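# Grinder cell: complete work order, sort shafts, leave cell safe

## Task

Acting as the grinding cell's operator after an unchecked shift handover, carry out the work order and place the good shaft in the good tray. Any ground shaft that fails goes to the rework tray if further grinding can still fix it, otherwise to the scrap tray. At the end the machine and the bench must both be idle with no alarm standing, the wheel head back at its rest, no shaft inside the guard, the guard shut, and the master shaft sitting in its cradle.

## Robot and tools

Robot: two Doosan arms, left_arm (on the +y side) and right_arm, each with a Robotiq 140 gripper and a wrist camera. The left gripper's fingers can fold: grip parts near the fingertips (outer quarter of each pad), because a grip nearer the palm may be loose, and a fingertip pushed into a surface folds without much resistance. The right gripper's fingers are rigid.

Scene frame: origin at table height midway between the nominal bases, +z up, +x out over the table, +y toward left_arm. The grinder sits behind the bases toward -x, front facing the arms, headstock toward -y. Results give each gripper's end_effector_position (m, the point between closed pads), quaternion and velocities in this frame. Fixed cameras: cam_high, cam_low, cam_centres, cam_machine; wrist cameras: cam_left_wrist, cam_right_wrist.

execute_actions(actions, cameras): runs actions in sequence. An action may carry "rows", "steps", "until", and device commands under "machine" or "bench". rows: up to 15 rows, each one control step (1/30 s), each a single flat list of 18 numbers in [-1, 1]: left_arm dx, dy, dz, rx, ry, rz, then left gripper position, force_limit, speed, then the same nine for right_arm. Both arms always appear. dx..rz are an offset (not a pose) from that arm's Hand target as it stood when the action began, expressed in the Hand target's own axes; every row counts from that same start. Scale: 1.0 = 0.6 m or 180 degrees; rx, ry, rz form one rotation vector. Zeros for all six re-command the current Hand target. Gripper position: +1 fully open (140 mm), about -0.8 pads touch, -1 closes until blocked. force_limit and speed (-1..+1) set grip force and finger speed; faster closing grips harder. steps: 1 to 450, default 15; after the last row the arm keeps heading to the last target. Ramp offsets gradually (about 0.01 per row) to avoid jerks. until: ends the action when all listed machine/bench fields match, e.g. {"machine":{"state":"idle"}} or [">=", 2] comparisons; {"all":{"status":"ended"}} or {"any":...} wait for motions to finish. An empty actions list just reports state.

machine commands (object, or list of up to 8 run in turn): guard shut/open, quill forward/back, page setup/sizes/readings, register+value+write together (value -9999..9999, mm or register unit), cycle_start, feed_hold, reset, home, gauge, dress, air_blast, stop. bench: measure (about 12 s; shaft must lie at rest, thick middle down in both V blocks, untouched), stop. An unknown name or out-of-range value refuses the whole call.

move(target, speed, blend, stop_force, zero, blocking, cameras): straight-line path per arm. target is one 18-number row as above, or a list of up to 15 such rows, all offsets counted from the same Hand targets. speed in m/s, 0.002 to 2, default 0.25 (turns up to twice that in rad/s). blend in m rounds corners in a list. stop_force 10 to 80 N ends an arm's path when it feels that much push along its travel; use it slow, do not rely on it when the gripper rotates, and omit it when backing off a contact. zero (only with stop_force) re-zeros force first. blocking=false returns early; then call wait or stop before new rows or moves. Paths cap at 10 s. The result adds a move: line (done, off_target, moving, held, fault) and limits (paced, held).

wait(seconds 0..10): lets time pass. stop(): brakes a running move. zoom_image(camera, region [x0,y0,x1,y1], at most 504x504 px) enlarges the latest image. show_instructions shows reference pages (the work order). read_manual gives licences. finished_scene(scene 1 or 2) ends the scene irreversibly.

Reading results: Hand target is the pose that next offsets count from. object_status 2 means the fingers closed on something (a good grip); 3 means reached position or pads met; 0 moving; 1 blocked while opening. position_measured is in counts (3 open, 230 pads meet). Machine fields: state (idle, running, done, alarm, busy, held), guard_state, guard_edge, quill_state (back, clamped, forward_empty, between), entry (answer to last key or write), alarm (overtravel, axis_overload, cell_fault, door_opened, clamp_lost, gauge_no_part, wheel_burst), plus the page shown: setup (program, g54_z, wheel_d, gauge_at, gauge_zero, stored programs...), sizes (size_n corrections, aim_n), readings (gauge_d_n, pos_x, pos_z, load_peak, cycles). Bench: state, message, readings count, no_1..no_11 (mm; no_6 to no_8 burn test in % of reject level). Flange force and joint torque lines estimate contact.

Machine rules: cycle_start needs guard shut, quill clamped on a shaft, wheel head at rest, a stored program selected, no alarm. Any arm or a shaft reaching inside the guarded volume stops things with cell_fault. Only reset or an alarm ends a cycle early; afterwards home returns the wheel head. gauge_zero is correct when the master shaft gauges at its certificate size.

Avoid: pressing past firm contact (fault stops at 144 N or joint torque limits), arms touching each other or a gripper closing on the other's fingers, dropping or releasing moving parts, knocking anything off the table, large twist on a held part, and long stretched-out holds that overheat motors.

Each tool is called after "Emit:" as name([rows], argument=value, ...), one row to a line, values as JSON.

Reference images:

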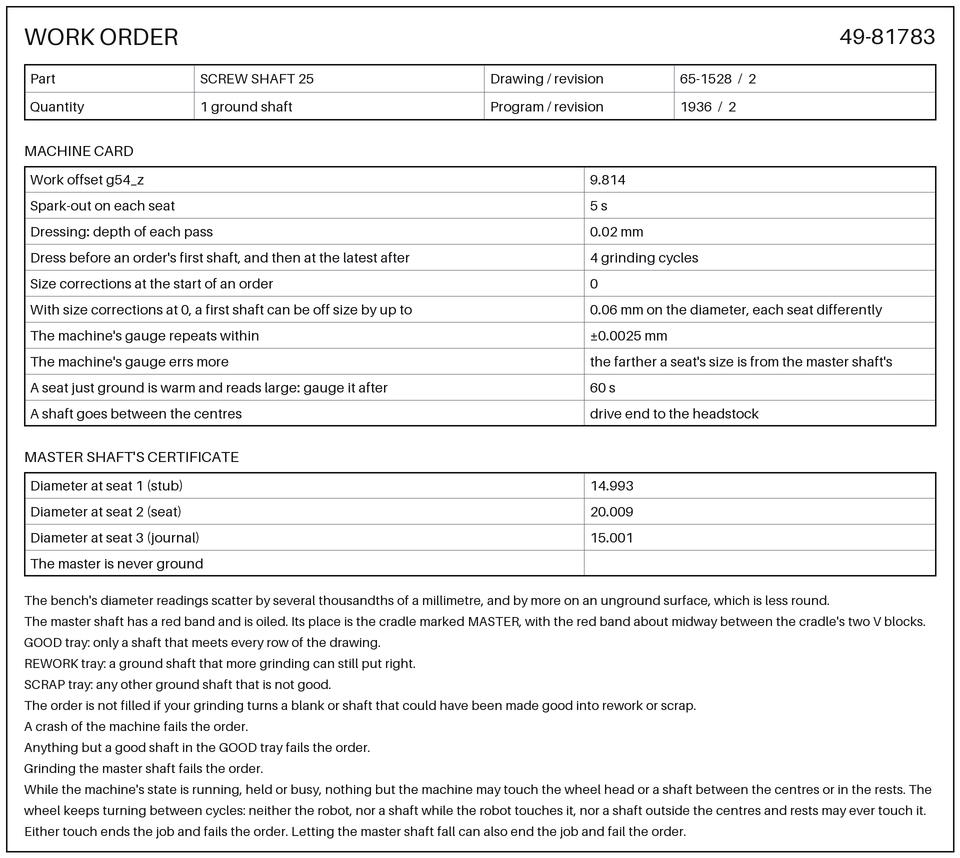

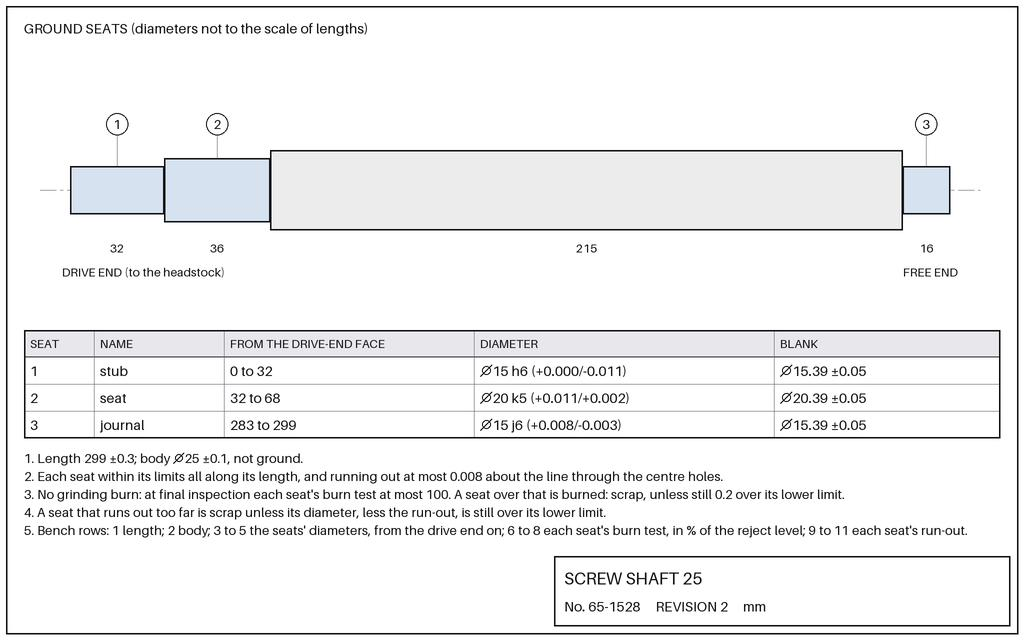

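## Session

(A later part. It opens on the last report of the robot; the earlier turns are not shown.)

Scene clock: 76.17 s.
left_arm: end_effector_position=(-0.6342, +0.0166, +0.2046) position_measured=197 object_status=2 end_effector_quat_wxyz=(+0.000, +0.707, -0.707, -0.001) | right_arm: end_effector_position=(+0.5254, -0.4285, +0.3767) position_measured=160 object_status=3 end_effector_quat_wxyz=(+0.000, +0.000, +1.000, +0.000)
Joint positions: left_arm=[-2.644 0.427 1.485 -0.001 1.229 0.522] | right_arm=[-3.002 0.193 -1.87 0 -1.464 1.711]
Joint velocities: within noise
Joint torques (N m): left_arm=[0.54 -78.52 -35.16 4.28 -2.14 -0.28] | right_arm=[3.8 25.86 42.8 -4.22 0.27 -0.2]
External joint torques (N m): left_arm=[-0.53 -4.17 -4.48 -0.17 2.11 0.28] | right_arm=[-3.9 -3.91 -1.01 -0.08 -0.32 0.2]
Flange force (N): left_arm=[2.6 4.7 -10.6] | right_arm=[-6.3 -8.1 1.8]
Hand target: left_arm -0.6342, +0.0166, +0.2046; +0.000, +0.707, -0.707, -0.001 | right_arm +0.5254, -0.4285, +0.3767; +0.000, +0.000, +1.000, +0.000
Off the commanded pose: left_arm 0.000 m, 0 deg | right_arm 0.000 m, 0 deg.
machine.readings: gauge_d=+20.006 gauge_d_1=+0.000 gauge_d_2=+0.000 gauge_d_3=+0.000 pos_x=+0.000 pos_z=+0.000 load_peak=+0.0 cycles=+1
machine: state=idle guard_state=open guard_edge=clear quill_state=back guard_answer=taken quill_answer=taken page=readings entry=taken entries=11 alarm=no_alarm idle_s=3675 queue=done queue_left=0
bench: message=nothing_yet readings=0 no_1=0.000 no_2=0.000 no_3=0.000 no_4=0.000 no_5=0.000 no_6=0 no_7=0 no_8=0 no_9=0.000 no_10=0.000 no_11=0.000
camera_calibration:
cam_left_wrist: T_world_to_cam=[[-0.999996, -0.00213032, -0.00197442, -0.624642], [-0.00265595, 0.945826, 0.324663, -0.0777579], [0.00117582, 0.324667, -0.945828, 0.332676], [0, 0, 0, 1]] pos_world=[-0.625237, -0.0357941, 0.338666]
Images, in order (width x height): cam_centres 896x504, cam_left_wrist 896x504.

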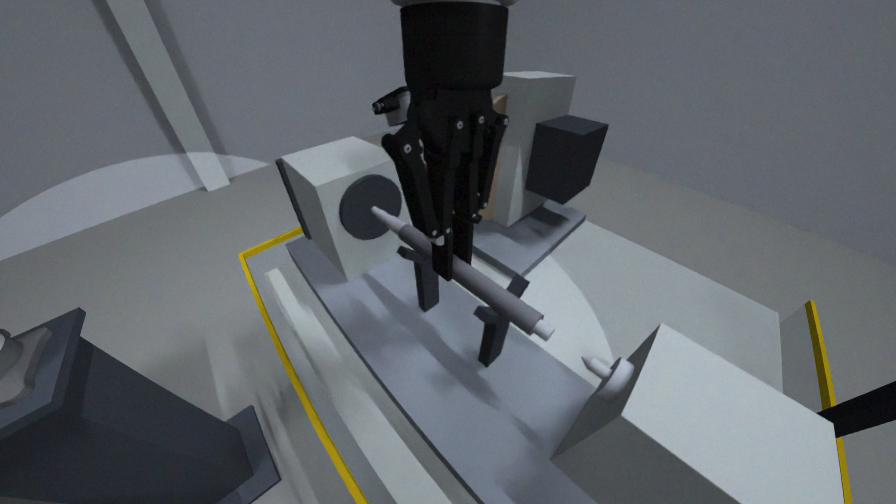

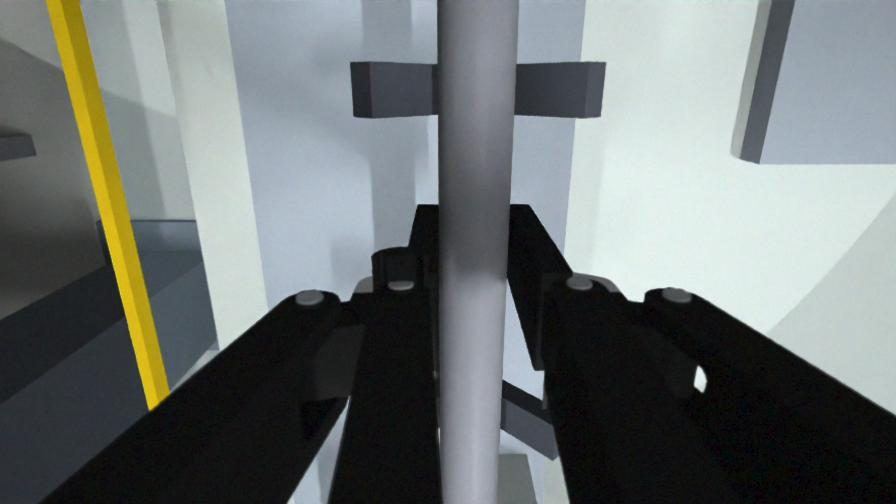

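Emit:
move([
  [-0.023,0,-0.0015,0,0,0,-1,1,-1,0,0,0,0,0,0,-0.25,1,-0.5],
  [-0.023,0,-0.04,0,0,0,-1,1,-1,0,0,0,0,0,0,-0.25,1,-0.5],
], speed=0.05, cameras=["cam_left_wrist","cam_centres"])

Emit:
move([
  [0,0,-0.33,0,0,0,-1,1,-1,0,0,0,0,0,0,-0.25,1,-0.5],
  [0.03,-0.96,-0.45,0,0,0,-1,1,-1,0,0,0,0,0,0,-0.25,1,-0.5],
], speed=[0.2,0.3], blend=0.05, cameras=["cam_centres"])

Scene clock: 84.17 s.
left_arm: end_effector_position=(-0.6342, +0.0304, +0.2286) position_measured=197 object_status=2 end_effector_quat_wxyz=(+0.000, +0.707, -0.707, -0.001) | right_arm: end_effector_position=(+0.5254, -0.4285, +0.3767) position_measured=160 object_status=3 end_effector_quat_wxyz=(+0.000, +0.000, +1.000, +0.000)
Joint positions: left_arm=[-2.66 0.404 1.474 -0.001 1.263 0.506] | right_arm=[-3.002 0.193 -1.87 0 -1.464 1.711]
Joint velocities: within noise
Joint torques (N m): left_arm=[-0.28 -95.76 -45.28 4.45 -0.33 -0.04] | right_arm=[4.03 26.09 42.94 -4.2 0.25 -0.13]
External joint torques (N m): left_arm=[0.22 14.85 5.19 -0.31 0.3 0.04] | right_arm=[-3.98 -4.32 -1.3 -0.07 -0.31 0.13]
Flange force (N): left_arm=[6.3 9.6 12.8] | right_arm=[-6.7 -8.4 2.4]
Hand target: left_arm -0.6342, +0.0303, +0.2286; +0.000, +0.707, -0.707, -0.001 | right_arm +0.5254, -0.4285, +0.3767; +0.000, +0.000, +1.000, +0.000
Off the commanded pose: left_arm 0.000 m, 0 deg | right_arm 0.000 m, 0 deg.
machine.readings: gauge_d=+20.006 gauge_d_1=+0.000 gauge_d_2=+0.000 gauge_d_3=+0.000 pos_x=+0.000 pos_z=+0.000 load_peak=+0.0 cycles=+1
machine: state=idle guard_state=open guard_edge=clear quill_state=back guard_answer=taken quill_answer=taken page=readings entry=taken entries=11 alarm=no_alarm idle_s=3683 queue=done queue_left=0
bench: message=nothing_yet readings=0 no_1=0.000 no_2=0.000 no_3=0.000 no_4=0.000 no_5=0.000 no_6=0 no_7=0 no_8=0 no_9=0.000 no_10=0.000 no_11=0.000
move: done
camera_calibration:
cam_left_wrist: T_world_to_cam=[[-0.999996, -0.00213032, -0.00197442, -0.624565], [-0.00265595, 0.945826, 0.324663, -0.0986022], [0.00117582, 0.324667, -0.945828, 0.350895], [0, 0, 0, 1]] pos_world=[-0.625237, -0.0219941, 0.362666]
Images, in order (width x height): cam_centres 896x504, cam_left_wrist 896x504.

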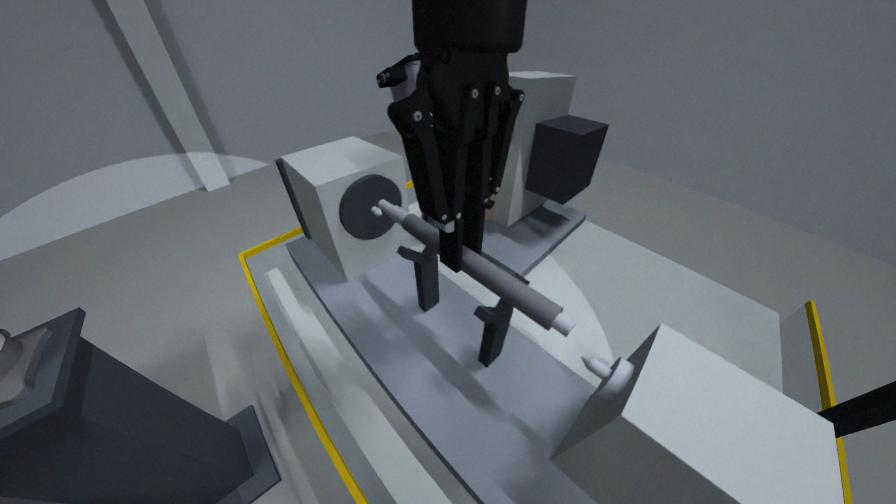

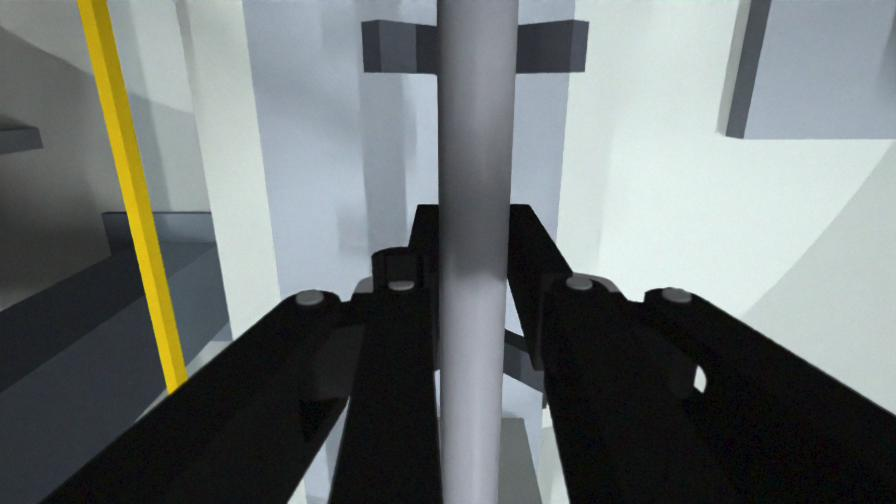

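Scene clock: 87.53 s.
left_arm: end_effector_position=(-0.0579, +0.0125, +0.4980) position_measured=197 object_status=2 end_effector_quat_wxyz=(+0.000, +0.707, -0.707, -0.001) | right_arm: end_effector_position=(+0.5254, -0.4285, +0.3767) position_measured=160 object_status=3 end_effector_quat_wxyz=(+0.000, +0.000, +1.000, +0.000)
Joint positions: left_arm=[-1.875 -0.2 1.658 -0.001 1.684 1.291] | right_arm=[-3.002 0.193 -1.87 0 -1.464 1.711]
Joint velocities: within noise
Joint torques (N m): left_arm=[-0.07 -30.28 -47.48 4.47 -0.51 0.02] | right_arm=[3.79 26.04 42.89 -4.17 0.28 -0.16]
External joint torques (N m): left_arm=[0.08 8.86 5.69 -0.18 0.46 -0.02] | right_arm=[-3.8 -4.25 -1.26 -0.1 -0.33 0.16]
Flange force (N): left_arm=[6.9 1.2 8.6] | right_arm=[-6.5 -7.9 2.2]
Hand target: left_arm -0.0579, +0.0125, +0.4980; +0.000, +0.707, -0.707, -0.001 | right_arm +0.5254, -0.4285, +0.3767; +0.000, +0.000, +1.000, +0.000
Off the commanded pose: left_arm 0.000 m, 0 deg | right_arm 0.000 m, 0 deg.
machine.readings: gauge_d=+20.006 gauge_d_1=+0.000 gauge_d_2=+0.000 gauge_d_3=+0.000 pos_x=+0.000 pos_z=+0.000 load_peak=+0.0 cycles=+1
machine: state=idle guard_state=open guard_edge=clear quill_state=back guard_answer=taken quill_answer=taken page=readings entry=taken entries=11 alarm=no_alarm idle_s=3687 queue=done queue_left=0
bench: message=nothing_yet readings=0 no_1=0.000 no_2=0.000 no_3=0.000 no_4=0.000 no_5=0.000 no_6=0 no_7=0 no_8=0 no_9=0.000 no_10=0.000 no_11=0.000
move: done
Images, in order (width x height): cam_centres 896x504.

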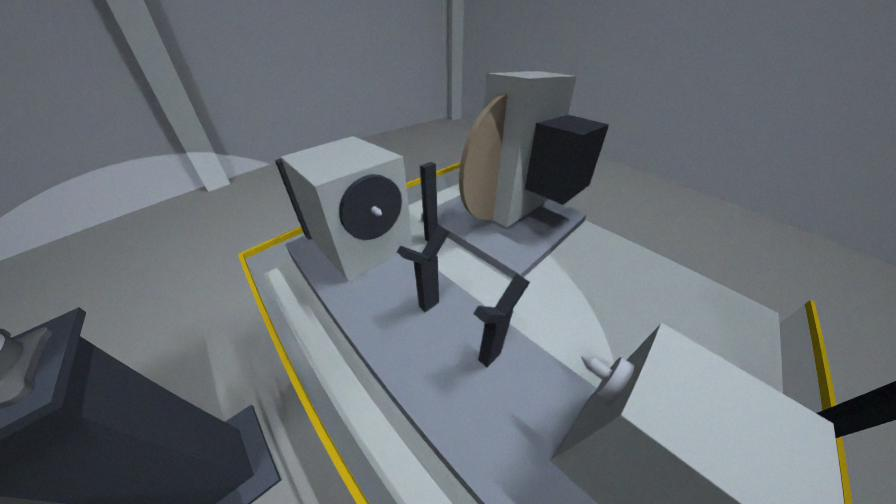

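Emit:
move([
  [-0.083,-0.483,0.0,0,0,-0.25,-1,1,-1,0,0,0,0,0,0,-0.25,1,-0.5],
  [-0.1,-0.93,0.167,0,0,-0.5,-1,1,-1,0,0,0,0,0,0,-0.25,1,-0.5],
], speed=0.3, blend=[0.05,0], cameras=["cam_left_wrist"])

Emit:
zoom_image(camera="cam_left_wrist", region=[440, 0, 700, 260])

Scene clock: 94.97 s.
left_arm: end_effector_position=(+0.4999, +0.0729, +0.3973) position_measured=197 object_status=2 end_effector_quat_wxyz=(+0.000, +1.000, +0.000, -0.001) | right_arm: end_effector_position=(+0.5254, -0.4285, +0.3767) position_measured=160 object_status=3 end_effector_quat_wxyz=(+0.000, +0.000, +1.000, +0.000)
Joint positions: left_arm=[-0.74 0.062 1.597 0 1.484 0.855] | right_arm=[-3.002 0.193 -1.87 0 -1.464 1.711]
Joint velocities: within noise
Joint torques (N m): left_arm=[-0.27 -60.18 -47.26 4.59 -0.43 -0.04] | right_arm=[3.74 25.51 42.81 -4.14 0.25 -0.21]
External joint torques (N m): left_arm=[0.25 12.17 5.51 -0.28 0.39 0.04] | right_arm=[-3.92 -3.52 -1.02 -0.16 -0.31 0.21]
Flange force (N): left_arm=[8.4 5.9 10.1] | right_arm=[-5.6 -8.1 1.8]
Hand target: left_arm +0.5000, +0.0729, +0.3972; +0.000, +1.000, +0.000, -0.001 | right_arm +0.5254, -0.4285, +0.3767; +0.000, +0.000, +1.000, +0.000
Off the commanded pose: left_arm 0.000 m, 0 deg | right_arm 0.000 m, 0 deg.
machine.readings: gauge_d=+20.006 gauge_d_1=+0.000 gauge_d_2=+0.000 gauge_d_3=+0.000 pos_x=+0.000 pos_z=+0.000 load_peak=+0.0 cycles=+1
machine: state=idle guard_state=open guard_edge=clear quill_state=back guard_answer=taken quill_answer=taken page=readings entry=taken entries=11 alarm=no_alarm idle_s=3694 queue=done queue_left=0
bench: message=nothing_yet readings=0 no_1=0.000 no_2=0.000 no_3=0.000 no_4=0.000 no_5=0.000 no_6=0 no_7=0 no_8=0 no_9=0.000 no_10=0.000 no_11=0.000
move: done
camera_calibration:
cam_left_wrist: T_world_to_cam=[[0.00207558, -0.999991, -0.00365036, 0.0823545], [-0.945754, -0.0031489, 0.324867, 0.350063], [-0.324876, 0.00277805, -0.945753, 0.681774], [0, 0, 0, 1]] pos_world=[0.552394, 0.0815621, 0.531366]
Images, in order (width x height): cam_left_wrist 896x504.

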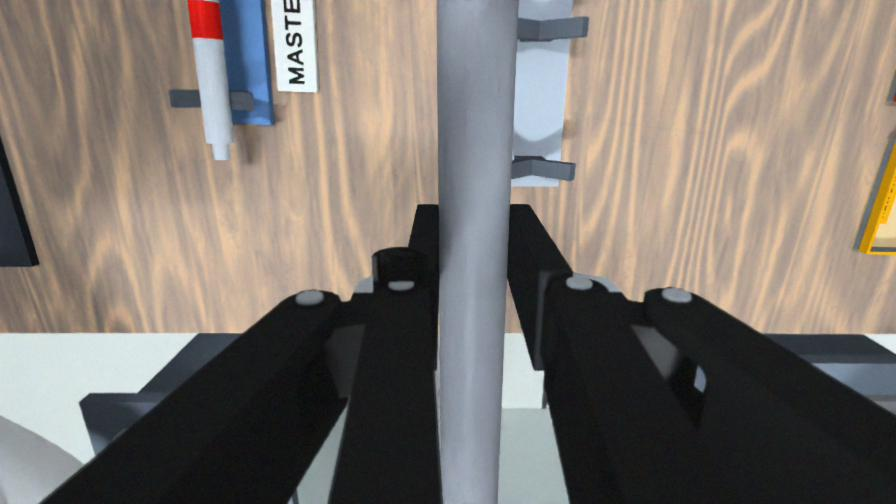

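Scaled by 1.938 from the camera's 896x504 image, which has a finer 1280x720 frame.

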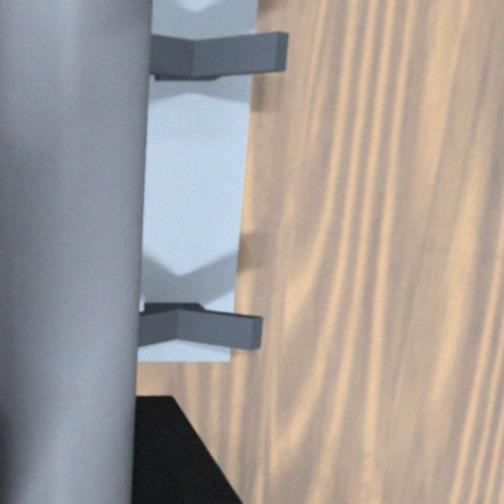

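Emit:
move([
  [0.085,0.124,0.2,0,0,0,-1,1,-1,0,0,0,0,0,0,-0.25,1,-0.5],
  [0.085,0.124,0.4287,0,0,0,-1,1,-1,0,0,0,0,0,0,-0.25,1,-0.5],
], speed=[0.25,0.12], cameras=["cam_left_wrist","cam_low"])

Emit:
zoom_image(camera="cam_left_wrist", region=[330, 0, 630, 220])

Emit:
zoom_image(camera="cam_low", region=[390, 180, 560, 300])

Scene clock: 105.60 s.
left_arm: end_effector_position=(+0.5508, -0.0013, +0.1400) position_measured=197 object_status=2 end_effector_quat_wxyz=(+0.000, +1.000, +0.000, +0.000) | right_arm: end_effector_position=(+0.5254, -0.4285, +0.3767) position_measured=160 object_status=3 end_effector_quat_wxyz=(+0.000, +0.000, +1.000, +0.000)
Joint positions: left_arm=[-0.773 0.32 1.767 0 1.056 0.822] | right_arm=[-3.002 0.193 -1.87 0 -1.464 1.711]
Joint velocities: within noise
Joint torques (N m): left_arm=[-0.27 -82.23 -41.24 4.02 -0.46 0] | right_arm=[3.83 25.89 42.71 -4.19 0.26 -0.2]
External joint torques (N m): left_arm=[0.36 12.39 4.55 -0.22 0.42 0] | right_arm=[-3.76 -4.09 -0.99 -0.09 -0.31 0.2]
Flange force (N): left_arm=[7.2 5.3 13.5] | right_arm=[-6.6 -7.7 1.8]
Hand target: left_arm +0.5508, -0.0012, +0.1399; +0.000, +1.000, +0.000, -0.001 | right_arm +0.5254, -0.4285, +0.3767; +0.000, +0.000, +1.000, +0.000
Off the commanded pose: left_arm 0.000 m, 0 deg | right_arm 0.000 m, 0 deg.
machine.readings: gauge_d=+20.006 gauge_d_1=+0.000 gauge_d_2=+0.000 gauge_d_3=+0.000 pos_x=+0.000 pos_z=+0.000 load_peak=+0.0 cycles=+1
machine: state=idle guard_state=open guard_edge=clear quill_state=back guard_answer=taken quill_answer=taken page=readings entry=taken entries=11 alarm=no_alarm idle_s=3705 queue=done queue_left=0
bench: message=nothing_yet readings=0 no_1=0.000 no_2=0.000 no_3=0.000 no_4=0.000 no_5=0.000 no_6=0 no_7=0 no_8=0 no_9=0.000 no_10=0.000 no_11=0.000
move: done
camera_calibration:
cam_left_wrist: T_world_to_cam=[[0.00213711, -0.999991, -0.00377769, 0.00720809], [-0.945754, -0.00324846, 0.324867, 0.481463], [-0.324876, 0.00287849, -0.945752, 0.45514], [0, 0, 0, 1]] pos_world=[0.603194, 0.00746192, 0.274066]
Images, in order (width x height): cam_low 896x504, cam_left_wrist 896x504.

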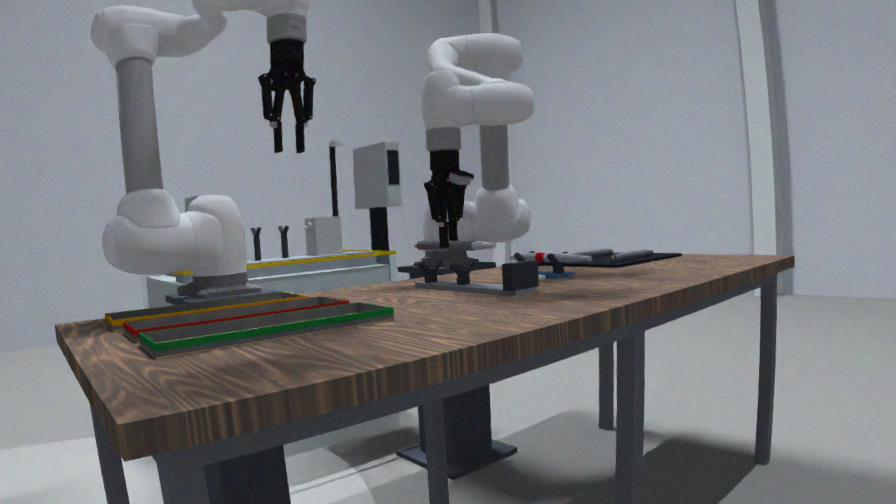

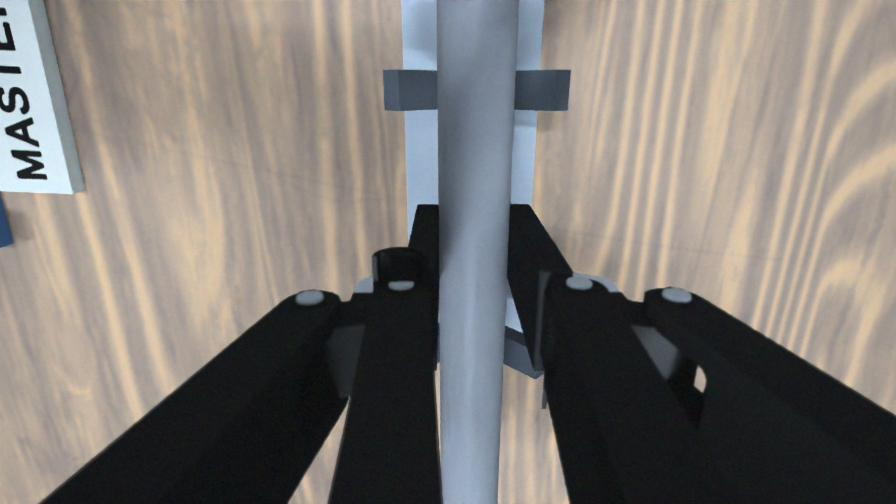

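Scaled by 1.680 from the camera's 896x504 image, which has a finer 1280x720 frame.

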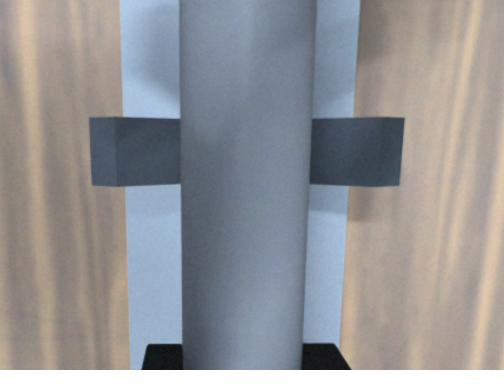

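Scaled by 2.965 from the camera's 896x504 image, which has a finer 1280x720 frame.

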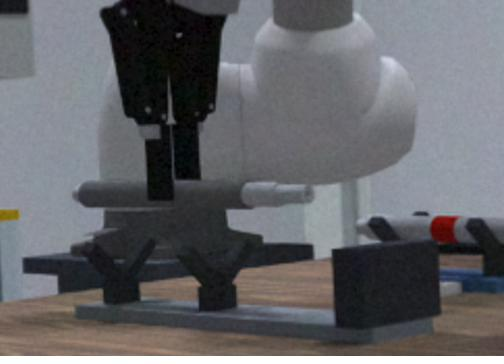

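Emit:
move(target=[0,0.0043,0.04,0,0,0,-1,1,-1,0,0,0,0,0,0,-0.25,1,-0.5], speed=0.06, cameras=[])

Emit:
move(target=[0,0,0.12,0,0,0,-1,1,-1,0,0,0,0,0,0,-0.25,1,-0.5], speed=0.01, stop_force=12, cameras=["cam_left_wrist"])

Emit:
zoom_image(camera="cam_left_wrist", region=[330, 0, 630, 220])

Scene clock: 112.57 s.
left_arm: end_effector_position=(+0.5507, -0.0038, +0.1159) position_measured=197 object_status=2 end_effector_quat_wxyz=(+0.000, +1.000, +0.000, -0.001) | right_arm: end_effector_position=(+0.5254, -0.4285, +0.3767) position_measured=160 object_status=3 end_effector_quat_wxyz=(+0.000, +0.000, +1.000, +0.000)
Joint positions: left_arm=[-0.776 0.343 1.785 0 1.015 0.819] | right_arm=[-3.002 0.193 -1.87 0 -1.464 1.711]
Joint velocities: within noise
Joint torques (N m): left_arm=[0.28 -83.57 -40.29 3.87 -0.5 -0.02] | right_arm=[4.22 26.18 42.9 -4.17 0.25 -0.09]
External joint torques (N m): left_arm=[-0.2 13.44 4.75 -0.19 0.46 0.02] | right_arm=[-4.16 -4.37 -1.18 -0.11 -0.3 0.09]
Flange force (N): left_arm=[7.1 6.4 15.0] | right_arm=[-7.0 -8.9 2.2]
Hand target: left_arm +0.5507, -0.0038, +0.1159; +0.000, +1.000, +0.000, -0.001 | right_arm +0.5254, -0.4285, +0.3767; +0.000, +0.000, +1.000, +0.000
Off the commanded pose: left_arm 0.000 m, 0 deg | right_arm 0.000 m, 0 deg.
machine.readings: gauge_d=+20.006 gauge_d_1=+0.000 gauge_d_2=+0.000 gauge_d_3=+0.000 pos_x=+0.000 pos_z=+0.000 load_peak=+0.0 cycles=+1
machine: state=idle guard_state=open guard_edge=clear quill_state=back guard_answer=taken quill_answer=taken page=readings entry=taken entries=11 alarm=no_alarm idle_s=3711 queue=done queue_left=0
bench: message=nothing_yet readings=0 no_1=0.000 no_2=0.000 no_3=0.000 no_4=0.000 no_5=0.000 no_6=0 no_7=0 no_8=0 no_9=0.000 no_10=0.000 no_11=0.000
move: done
No camera images: "cameras" was empty.

Scene clock: 116.30 s.
left_arm: end_effector_position=(+0.5507, -0.0039, +0.0844) position_measured=197 object_status=2 end_effector_quat_wxyz=(+0.000, +1.000, +0.000, +0.000) | right_arm: end_effector_position=(+0.5254, -0.4285, +0.3767) position_measured=160 object_status=3 end_effector_quat_wxyz=(+0.000, +0.000, +1.000, +0.000)
Joint positions: left_arm=[-0.776 0.372 1.81 0 0.961 0.819] | right_arm=[-3.002 0.193 -1.87 0 -1.464 1.711]
Joint velocities: within noise
Joint torques (N m): left_arm=[-0.1 -63.54 -28.03 3.59 -2.53 -0.27] | right_arm=[4.2 25.8 42.83 -4.17 0.24 -0.17]
External joint torques (N m): left_arm=[0.23 -9 -6.49 -0.03 2.49 0.26] | right_arm=[-4.16 -3.99 -1.15 -0.11 -0.3 0.17]
Flange force (N): left_arm=[2.5 1.1 -17.8] | right_arm=[-6.4 -8.7 2.1]
Hand target: left_arm +0.5507, -0.0038, +0.0844; +0.000, +1.000, +0.000, +0.000 (not the last commanded pose) | right_arm +0.5254, -0.4285, +0.3767; +0.000, +0.000, +1.000, +0.000
Off the commanded pose: left_arm 0.041 m, 0 deg | right_arm 0.000 m, 0 deg.
machine.readings: gauge_d=+20.006 gauge_d_1=+0.000 gauge_d_2=+0.000 gauge_d_3=+0.000 pos_x=+0.000 pos_z=+0.000 load_peak=+0.0 cycles=+1
machine: state=idle guard_state=open guard_edge=clear quill_state=back guard_answer=taken quill_answer=taken page=readings entry=taken entries=11 alarm=no_alarm idle_s=3715 queue=done queue_left=0
bench: message=nothing_yet readings=0 no_1=0.000 no_2=0.000 no_3=0.000 no_4=0.000 no_5=0.000 no_6=0 no_7=0 no_8=0 no_9=0.000 no_10=0.000 no_11=0.000
move: contact (left_arm)
camera_calibration:
cam_left_wrist: T_world_to_cam=[[0.00217061, -0.999991, -0.00368286, 0.00435721], [-0.945795, -0.00324898, 0.324747, 0.499568], [-0.324756, 0.00277834, -0.945794, 0.402501], [0, 0, 0, 1]] pos_world=[0.603194, 0.00486197, 0.218466]
Images, in order (width x height): cam_left_wrist 896x504.

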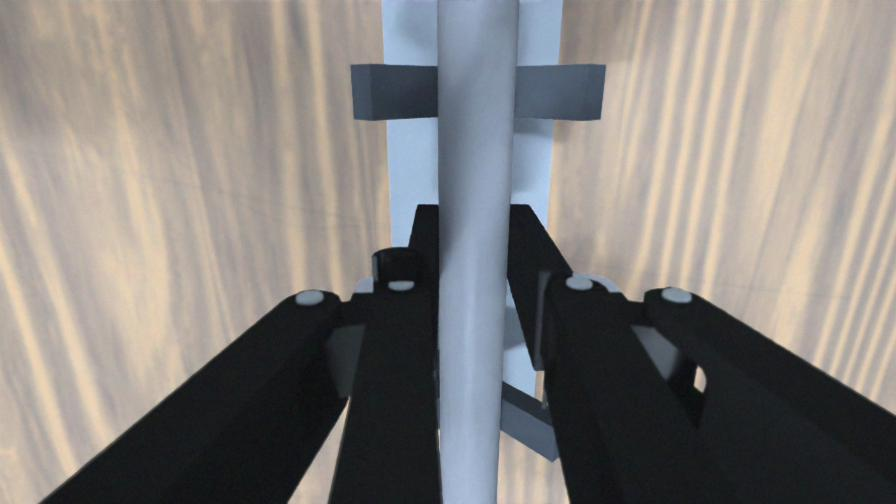

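Scaled by 1.680 from the camera's 896x504 image, which has a finer 1280x720 frame.

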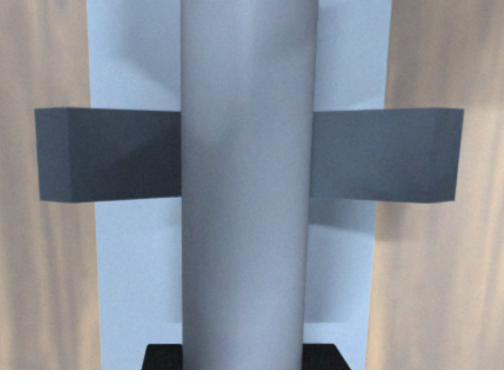

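Seated at z=.0844. Release and measure.

Emit:
execute_actions([
  {"rows":[[0,0,0,0,0,0,-0.3,1,-1,0,0,0,0,0,0,-0.25,1,-0.5]],"steps":45},
], cameras=[])

Emit:
move(target=[0,0,-0.2,0,0,0,-0.3,1,-1,0,0,0,0,0,0,-0.25,1,-0.5], speed=0.12, cameras=["cam_left_wrist"])

Emit:
execute_actions([
  {"bench":{"measure":true},"steps":450,"until":{"bench":{"readings":[">",0]}}},
], cameras=[])

Scene clock: 120.87 s.
left_arm: end_effector_position=(+0.5507, -0.0039, +0.0844) position_measured=167 object_status=3 end_effector_quat_wxyz=(+0.000, +1.000, +0.000, +0.000) | right_arm: end_effector_position=(+0.5254, -0.4285, +0.3767) position_measured=160 object_status=3 end_effector_quat_wxyz=(+0.000, +0.000, +1.000, +0.000)
Joint positions: left_arm=[-0.776 0.372 1.81 0 0.961 0.819] | right_arm=[-3.002 0.193 -1.87 0 -1.464 1.711]
Joint velocities: within noise
Joint torques (N m): left_arm=[-0.37 -78.49 -34.16 3.69 -0.47 0.05] | right_arm=[4.21 26.18 42.93 -4.25 0.31 -0.16]
External joint torques (N m): left_arm=[0.36 6.5 -0.26 -0.13 0.42 -0.05] | right_arm=[-4.18 -4.46 -1.41 0 -0.37 0.16]
Flange force (N): left_arm=[7.7 5.9 5.2] | right_arm=[-6.8 -8.8 2.5]
Hand target: left_arm +0.5507, -0.0038, +0.0844; +0.000, +1.000, +0.000, +0.000 | right_arm +0.5254, -0.4285, +0.3767; +0.000, +0.000, +1.000, +0.000
Off the commanded pose: left_arm 0.000 m, 0 deg | right_arm 0.000 m, 0 deg.
machine.readings: gauge_d=+20.006 gauge_d_1=+0.000 gauge_d_2=+0.000 gauge_d_3=+0.000 pos_x=+0.000 pos_z=+0.000 load_peak=+0.0 cycles=+1
machine: state=idle guard_state=open guard_edge=clear quill_state=back guard_answer=taken quill_answer=taken page=readings entry=taken entries=11 alarm=no_alarm idle_s=3720 queue=done queue_left=0
bench: message=nothing_yet readings=0 no_1=0.000 no_2=0.000 no_3=0.000 no_4=0.000 no_5=0.000 no_6=0 no_7=0 no_8=0 no_9=0.000 no_10=0.000 no_11=0.000
No camera images: "cameras" was empty.

Scene clock: 122.20 s.
left_arm: end_effector_position=(+0.5508, -0.0039, +0.2044) position_measured=167 object_status=3 end_effector_quat_wxyz=(+0.000, +1.000, +0.000, +0.000) | right_arm: end_effector_position=(+0.5254, -0.4285, +0.3767) position_measured=160 object_status=3 end_effector_quat_wxyz=(+0.000, +0.000, +1.000, +0.000)
Joint positions: left_arm=[-0.776 0.276 1.698 0 1.168 0.819] | right_arm=[-3.002 0.193 -1.87 0 -1.464 1.711]
Joint velocities: within noise
Joint torques (N m): left_arm=[-0.3 -72.7 -38.09 4.09 -0.36 -0.09] | right_arm=[3.91 26 42.72 -4.16 0.31 -0.23]
External joint torques (N m): left_arm=[0.31 5.59 -0.54 -0.12 0.33 0.09] | right_arm=[-3.86 -4.19 -1.02 -0.11 -0.36 0.23]
Flange force (N): left_arm=[7.7 5.8 2.4] | right_arm=[-6.7 -7.9 1.8]
Hand target: left_arm +0.5509, -0.0039, +0.2044; +0.000, +1.000, +0.000, +0.000 | right_arm +0.5254, -0.4285, +0.3767; +0.000, +0.000, +1.000, +0.000
Off the commanded pose: left_arm 0.000 m, 0 deg | right_arm 0.000 m, 0 deg.
machine.readings: gauge_d=+20.006 gauge_d_1=+0.000 gauge_d_2=+0.000 gauge_d_3=+0.000 pos_x=+0.000 pos_z=+0.000 load_peak=+0.0 cycles=+1
machine: state=idle guard_state=open guard_edge=clear quill_state=back guard_answer=taken quill_answer=taken page=readings entry=taken entries=11 alarm=no_alarm idle_s=3721 queue=done queue_left=0
bench: message=nothing_yet readings=0 no_1=0.000 no_2=0.000 no_3=0.000 no_4=0.000 no_5=0.000 no_6=0 no_7=0 no_8=0 no_9=0.000 no_10=0.000 no_11=0.000
move: done
camera_calibration:
cam_left_wrist: T_world_to_cam=[[0.00217061, -0.999991, -0.00368286, 0.00469915], [-0.945795, -0.00324898, 0.324747, 0.460598], [-0.324756, 0.00277834, -0.945794, 0.515996], [0, 0, 0, 1]] pos_world=[0.603194, 0.00476197, 0.338466]
Images, in order (width x height): cam_left_wrist 896x504.

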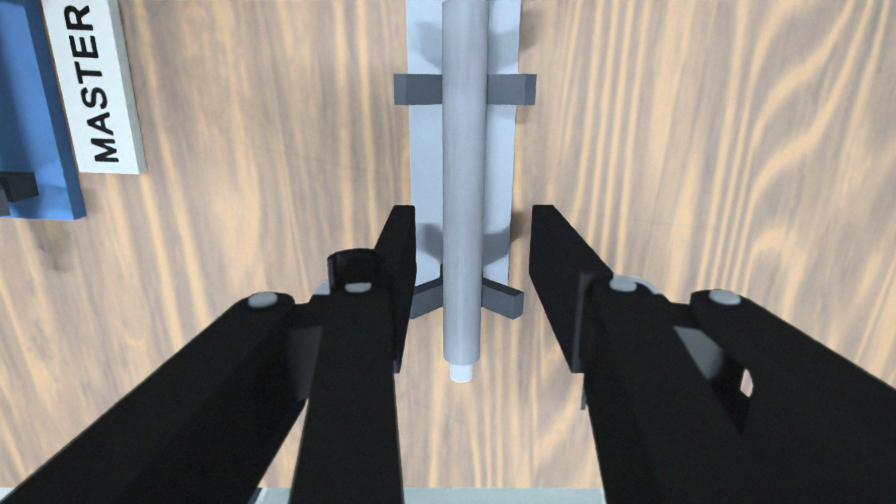

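Scene clock: 134.43 s.
left_arm: end_effector_position=(+0.5509, -0.0039, +0.2044) position_measured=167 object_status=3 end_effector_quat_wxyz=(+0.000, +1.000, +0.000, +0.000) | right_arm: end_effector_position=(+0.5254, -0.4285, +0.3767) position_measured=160 object_status=3 end_effector_quat_wxyz=(+0.000, +0.000, +1.000, +0.000)
Joint positions: left_arm=[-0.776 0.276 1.698 0 1.168 0.819] | right_arm=[-3.002 0.193 -1.87 0 -1.464 1.711]
Joint velocities: within noise
Joint torques (N m): left_arm=[0.26 -73.14 -38.75 4.21 -0.42 -0.06] | right_arm=[3.43 26.26 42.84 -4.23 0.32 -0.19]
External joint torques (N m): left_arm=[-0.25 6.21 0.11 -0.22 0.39 0.06] | right_arm=[-3.27 -4.51 -1.14 -0.04 -0.37 0.19]
Flange force (N): left_arm=[6.9 6.2 3.4] | right_arm=[-6.9 -6.6 2.0]
Hand target: left_arm +0.5509, -0.0039, +0.2044; +0.000, +1.000, +0.000, +0.000 | right_arm +0.5254, -0.4285, +0.3767; +0.000, +0.000, +1.000, +0.000
Tool commands: left_gripper/position=-0.3 left_gripper/force_limit=+1.0 left_gripper/speed=-1.0 right_gripper/position=-0.25 right_gripper/force_limit=+1.0 right_gripper/speed=-0.5
Off the commanded pose: left_arm 0.000 m, 0 deg | right_arm 0.000 m, 0 deg.
machine.readings: gauge_d=+20.006 gauge_d_1=+0.000 gauge_d_2=+0.000 gauge_d_3=+0.000 pos_x=+0.000 pos_z=+0.000 load_peak=+0.0 cycles=+1
machine: state=idle guard_state=open guard_edge=clear quill_state=back guard_answer=taken quill_answer=taken page=readings entry=taken entries=11 alarm=no_alarm idle_s=3733 queue=done queue_left=0
bench: message=measure_taken readings=1 no_1=299.004 no_2=24.950 no_3=14.996 no_4=20.005 no_5=15.007 no_6=47 no_7=45 no_8=42 no_9=0.001 no_10=0.001 no_11=0.000
No camera images: "cameras" was empty.

Emit:
execute_actions([
  {"bench":{"measure":true},"steps":5},
], cameras=[])

Emit:
move([
  [0,0,-0.25,0,0,0,-0.3,1,-1,0,0,0,0,0,0,-0.25,1,-0.5],
  [-0.12,-0.97,-0.3,0,0,-0.45,-0.3,1,-1,0,0,0,0,0,0,-0.25,1,-0.5],
], speed=0.35, blend=[0.05,0], cameras=[])

Emit:
move(target=[0.15,0,0.05,0,0,-0.05,-0.3,1,-1,0,0,0,0,0,0,-0.25,1,-0.5], speed=0.35, cameras=["cam_left_wrist"])

Emit:
zoom_image(camera="cam_left_wrist", region=[200, 0, 700, 300])

Emit:
execute_actions([
  {"steps":300,"until":{"bench":{"readings":[">",1]}}},
], cameras=[])

Emit:
execute_actions([
  {"bench":{"measure":true},"steps":400,"until":{"bench":{"readings":[">",2]}}},
], cameras=[])

Emit:
execute_actions([
  {"bench":{"measure":true},"steps":400,"until":{"bench":{"readings":[">",3]}}},
], cameras=[])

Scene clock: 144.33 s.
left_arm: end_effector_position=(+0.5509, -0.0039, +0.2044) position_measured=167 object_status=3 end_effector_quat_wxyz=(+0.000, +1.000, +0.000, +0.000) | right_arm: end_effector_position=(+0.5254, -0.4285, +0.3767) position_measured=160 object_status=3 end_effector_quat_wxyz=(+0.000, +0.000, +1.000, +0.000)
Joint positions: left_arm=[-0.776 0.276 1.698 0 1.168 0.819] | right_arm=[-3.002 0.193 -1.87 0 -1.464 1.711]
Joint velocities: within noise
Joint torques (N m): left_arm=[-0.07 -73.26 -38.41 4.19 -0.44 -0.06] | right_arm=[3.77 26.19 42.74 -4.19 0.22 -0.17]
External joint torques (N m): left_arm=[0.08 6.96 -0.09 -0.21 0.4 0.06] | right_arm=[-3.75 -4.33 -0.98 -0.09 -0.27 0.17]
Flange force (N): left_arm=[8.4 6.8 3.6] | right_arm=[-7.0 -7.8 1.9]
Hand target: left_arm +0.5509, -0.0039, +0.2044; +0.000, +1.000, +0.000, +0.000 | right_arm +0.5254, -0.4285, +0.3767; +0.000, +0.000, +1.000, +0.000
Tool commands: left_gripper/position=-0.3 left_gripper/force_limit=+1.0 left_gripper/speed=-1.0 right_gripper/position=-0.25 right_gripper/force_limit=+1.0 right_gripper/speed=-0.5
Off the commanded pose: left_arm 0.000 m, 0 deg | right_arm 0.000 m, 0 deg.
machine.readings: gauge_d=+20.006 gauge_d_1=+0.000 gauge_d_2=+0.000 gauge_d_3=+0.000 pos_x=+0.000 pos_z=+0.000 load_peak=+0.0 cycles=+1
machine: state=idle guard_state=open guard_edge=clear quill_state=back guard_answer=taken quill_answer=taken page=readings entry=taken entries=11 alarm=no_alarm idle_s=3743 queue=done queue_left=0
bench: state=busy message=measure_taken readings=1 no_1=299.004 no_2=24.950 no_3=14.996 no_4=20.005 no_5=15.007 no_6=47 no_7=45 no_8=42 no_9=0.001 no_10=0.001 no_11=0.000
No camera images: "cameras" was empty.

Scene clock: 147.23 s.
left_arm: end_effector_position=(+0.4787, +0.5779, +0.3849) position_measured=167 object_status=3 end_effector_quat_wxyz=(-0.001, +0.760, +0.650, +0.000) | right_arm: end_effector_position=(+0.5254, -0.4285, +0.3767) position_measured=160 object_status=3 end_effector_quat_wxyz=(+0.000, +0.000, +1.000, +0.000)
Joint positions: left_arm=[0.205 -0.138 1.81 0.001 1.47 0.386] | right_arm=[-3.002 0.193 -1.87 0 -1.464 1.711]
Joint velocities: within noise
Joint torques (N m): left_arm=[-0.33 -33.02 -41.86 4.61 -0.43 0.33] | right_arm=[3.76 25.93 42.78 -4.23 0.26 -0.14]
External joint torques (N m): left_arm=[0.35 5.2 0.03 -0.26 0.41 -0.33] | right_arm=[-3.73 -4.22 -1.25 -0.03 -0.32 0.14]
Flange force (N): left_arm=[3.8 7.6 0.2] | right_arm=[-6.5 -7.8 2.2]
Hand target: left_arm +0.4787, +0.5779, +0.3849; -0.001, +0.760, +0.650, +0.000 | right_arm +0.5254, -0.4285, +0.3767; +0.000, +0.000, +1.000, +0.000
Off the commanded pose: left_arm 0.000 m, 0 deg | right_arm 0.000 m, 0 deg.
machine.readings: gauge_d=+20.006 gauge_d_1=+0.000 gauge_d_2=+0.000 gauge_d_3=+0.000 pos_x=+0.000 pos_z=+0.000 load_peak=+0.0 cycles=+1
machine: state=idle guard_state=open guard_edge=clear quill_state=back guard_answer=taken quill_answer=taken page=readings entry=taken entries=11 alarm=no_alarm idle_s=3746 queue=done queue_left=0
bench: state=busy message=measure_taken readings=1 no_1=299.004 no_2=24.950 no_3=14.996 no_4=20.005 no_5=15.007 no_6=47 no_7=45 no_8=42 no_9=0.001 no_10=0.001 no_11=0.000
move: done
No camera images: "cameras" was empty.

Scene clock: 148.00 s.
left_arm: end_effector_position=(+0.4926, +0.6668, +0.3550) position_measured=167 object_status=3 end_effector_quat_wxyz=(-0.001, +0.707, +0.707, +0.000) | right_arm: end_effector_position=(+0.5254, -0.4285, +0.3767) position_measured=160 object_status=3 end_effector_quat_wxyz=(+0.000, +0.000, +1.000, +0.000)
Joint positions: left_arm=[0.368 -0.056 1.791 0.001 1.407 0.392] | right_arm=[-3.002 0.193 -1.87 0 -1.464 1.711]
Joint velocities: within noise
Joint torques (N m): left_arm=[-0.54 -42.19 -41.13 4.44 -0.36 -0.04] | right_arm=[4.01 25.98 42.82 -4.2 0.25 -0.18]
External joint torques (N m): left_arm=[0.48 6.7 -0.27 -0.14 0.33 0.04] | right_arm=[-4.2 -4.06 -1.14 -0.09 -0.3 0.18]
Flange force (N): left_arm=[5.9 9.8 0.8] | right_arm=[-6.5 -8.8 2.1]
Hand target: left_arm +0.4927, +0.6668, +0.3549; -0.001, +0.707, +0.707, +0.000 | right_arm +0.5254, -0.4285, +0.3767; +0.000, +0.000, +1.000, +0.000
Off the commanded pose: left_arm 0.000 m, 0 deg | right_arm 0.000 m, 0 deg.
machine.readings: gauge_d=+20.006 gauge_d_1=+0.000 gauge_d_2=+0.000 gauge_d_3=+0.000 pos_x=+0.000 pos_z=+0.000 load_peak=+0.0 cycles=+1
machine: state=idle guard_state=open guard_edge=clear quill_state=back guard_answer=taken quill_answer=taken page=readings entry=taken entries=11 alarm=no_alarm idle_s=3747 queue=done queue_left=0
bench: state=busy message=measure_taken readings=1 no_1=299.004 no_2=24.950 no_3=14.996 no_4=20.005 no_5=15.007 no_6=47 no_7=45 no_8=42 no_9=0.001 no_10=0.001 no_11=0.000
move: done
camera_calibration:
cam_left_wrist: T_world_to_cam=[[0.999991, 0.00201671, -0.00383558, -0.483507], [0.00314803, -0.946339, 0.323161, 0.520808], [-0.00297803, -0.32317, -0.946336, 0.696713], [0, 0, 0, 1]] pos_world=[0.483938, 0.718993, 0.489165]
Images, in order (width x height): cam_left_wrist 896x504.

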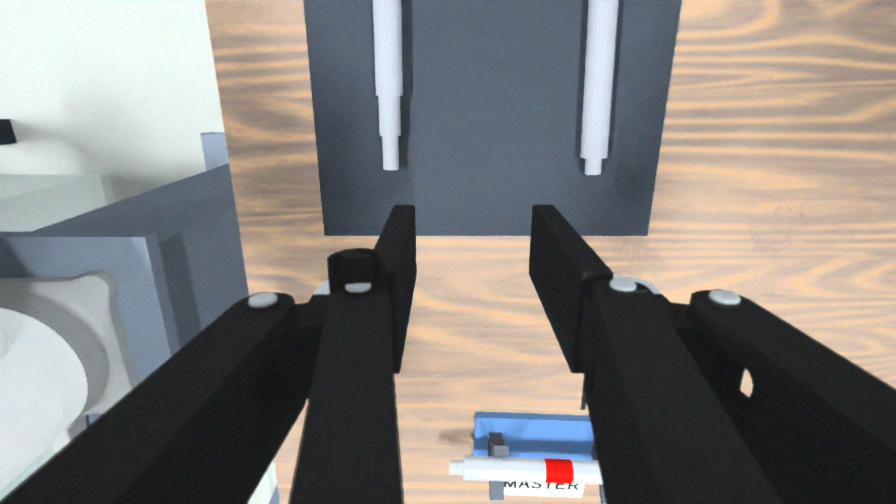

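Scaled by 1.008 from the camera's 896x504 image, which has a finer 1280x720 frame.

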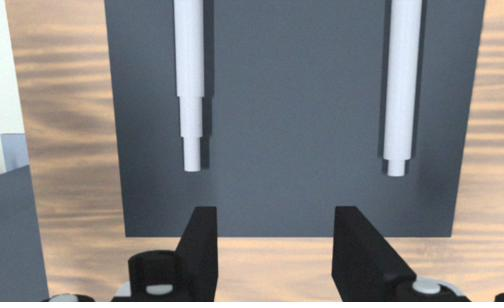

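Scene clock: 156.17 s.
left_arm: end_effector_position=(+0.4927, +0.6668, +0.3549) position_measured=167 object_status=3 end_effector_quat_wxyz=(-0.001, +0.707, +0.707, +0.000) | right_arm: end_effector_position=(+0.5254, -0.4285, +0.3767) position_measured=160 object_status=3 end_effector_quat_wxyz=(+0.000, +0.000, +1.000, +0.000)
Joint positions: left_arm=[0.368 -0.056 1.791 0.001 1.407 0.392] | right_arm=[-3.002 0.193 -1.87 0 -1.464 1.711]
Joint velocities: within noise
Joint torques (N m): left_arm=[-0.23 -41.13 -41.43 4.45 -0.36 -0.07] | right_arm=[4 25.92 42.64 -4.13 0.24 -0.17]
External joint torques (N m): left_arm=[0.2 5.52 0.03 -0.16 0.34 0.07] | right_arm=[-4.13 -4.06 -0.98 -0.15 -0.29 0.17]
Flange force (N): left_arm=[4.4 7.8 0.9] | right_arm=[-6.7 -8.6 1.8]
Hand target: left_arm +0.4927, +0.6668, +0.3549; -0.001, +0.707, +0.707, +0.000 | right_arm +0.5254, -0.4285, +0.3767; +0.000, +0.000, +1.000, +0.000
Tool commands: left_gripper/position=-0.3 left_gripper/force_limit=+1.0 left_gripper/speed=-1.0 right_gripper/position=-0.25 right_gripper/force_limit=+1.0 right_gripper/speed=-0.5
Off the commanded pose: left_arm 0.000 m, 0 deg | right_arm 0.000 m, 0 deg.
machine.readings: gauge_d=+20.006 gauge_d_1=+0.000 gauge_d_2=+0.000 gauge_d_3=+0.000 pos_x=+0.000 pos_z=+0.000 load_peak=+0.0 cycles=+1
machine: state=idle guard_state=open guard_edge=clear quill_state=back guard_answer=taken quill_answer=taken page=readings entry=taken entries=11 alarm=no_alarm idle_s=3755 queue=done queue_left=0
bench: message=measure_taken readings=2 no_1=299.003 no_2=24.940 no_3=14.991 no_4=20.005 no_5=15.002 no_6=44 no_7=43 no_8=44 no_9=0.001 no_10=0.000 no_11=0.000
No camera images: "cameras" was empty.

Scene clock: 168.37 s.
left_arm: end_effector_position=(+0.4927, +0.6668, +0.3549) position_measured=167 object_status=3 end_effector_quat_wxyz=(-0.001, +0.707, +0.707, +0.000) | right_arm: end_effector_position=(+0.5254, -0.4285, +0.3767) position_measured=160 object_status=3 end_effector_quat_wxyz=(+0.000, +0.000, +1.000, +0.000)
Joint positions: left_arm=[0.368 -0.056 1.791 0.001 1.407 0.392] | right_arm=[-3.002 0.193 -1.87 0 -1.464 1.711]
Joint velocities: within noise
Joint torques (N m): left_arm=[-0.11 -40.59 -41.24 4.59 -0.44 0.02] | right_arm=[4.05 26.18 42.93 -4.18 0.32 -0.16]
External joint torques (N m): left_arm=[0.1 4.84 -0.17 -0.29 0.42 -0.02] | right_arm=[-4.07 -4.31 -1.19 -0.11 -0.37 0.16]
Flange force (N): left_arm=[3.7 7.2 0.3] | right_arm=[-6.8 -8.5 2.1]
Hand target: left_arm +0.4927, +0.6668, +0.3549; -0.001, +0.707, +0.707, +0.000 | right_arm +0.5254, -0.4285, +0.3767; +0.000, +0.000, +1.000, +0.000
Tool commands: left_gripper/position=-0.3 left_gripper/force_limit=+1.0 left_gripper/speed=-1.0 right_gripper/position=-0.25 right_gripper/force_limit=+1.0 right_gripper/speed=-0.5
Off the commanded pose: left_arm 0.000 m, 0 deg | right_arm 0.000 m, 0 deg.
machine.readings: gauge_d=+20.006 gauge_d_1=+0.000 gauge_d_2=+0.000 gauge_d_3=+0.000 pos_x=+0.000 pos_z=+0.000 load_peak=+0.0 cycles=+1
machine: state=idle guard_state=open guard_edge=clear quill_state=back guard_answer=taken quill_answer=taken page=readings entry=taken entries=11 alarm=no_alarm idle_s=3767 queue=done queue_left=0
bench: message=measure_taken readings=3 no_1=299.006 no_2=24.943 no_3=14.993 no_4=20.009 no_5=15.003 no_6=43 no_7=45 no_8=46 no_9=0.000 no_10=0.000 no_11=0.001
No camera images: "cameras" was empty.

Scene clock: 180.57 s.
left_arm: end_effector_position=(+0.4927, +0.6668, +0.3549) position_measured=167 object_status=3 end_effector_quat_wxyz=(-0.001, +0.707, +0.707, +0.000) | right_arm: end_effector_position=(+0.5254, -0.4285, +0.3767) position_measured=160 object_status=3 end_effector_quat_wxyz=(+0.000, +0.000, +1.000, +0.000)
Joint positions: left_arm=[0.368 -0.056 1.791 0.001 1.407 0.392] | right_arm=[-3.002 0.193 -1.87 0 -1.464 1.711]
Joint velocities: within noise
Joint torques (N m): left_arm=[-0.33 -41.04 -41.5 4.57 -0.44 -0.01] | right_arm=[3.64 25.67 42.75 -4.18 0.25 -0.18]
External joint torques (N m): left_arm=[0.31 5.37 0.08 -0.27 0.42 0.01] | right_arm=[-3.75 -3.74 -1 -0.11 -0.3 0.18]
Flange force (N): left_arm=[4.4 7.5 0.8] | right_arm=[-6.0 -7.8 1.8]
Hand target: left_arm +0.4927, +0.6668, +0.3549; -0.001, +0.707, +0.707, +0.000 | right_arm +0.5254, -0.4285, +0.3767; +0.000, +0.000, +1.000, +0.000
Tool commands: left_gripper/position=-0.3 left_gripper/force_limit=+1.0 left_gripper/speed=-1.0 right_gripper/position=-0.25 right_gripper/force_limit=+1.0 right_gripper/speed=-0.5
Off the commanded pose: left_arm 0.000 m, 0 deg | right_arm 0.000 m, 0 deg.
machine.readings: gauge_d=+20.006 gauge_d_1=+0.000 gauge_d_2=+0.000 gauge_d_3=+0.000 pos_x=+0.000 pos_z=+0.000 load_peak=+0.0 cycles=+1
machine: state=idle guard_state=open guard_edge=clear quill_state=back guard_answer=taken quill_answer=taken page=readings entry=taken entries=11 alarm=no_alarm idle_s=3779 queue=done queue_left=0
bench: message=measure_taken readings=4 no_1=299.002 no_2=24.944 no_3=14.989 no_4=20.003 no_5=15.005 no_6=42 no_7=43 no_8=44 no_9=0.000 no_10=0.002 no_11=0.002
No camera images: "cameras" was empty.


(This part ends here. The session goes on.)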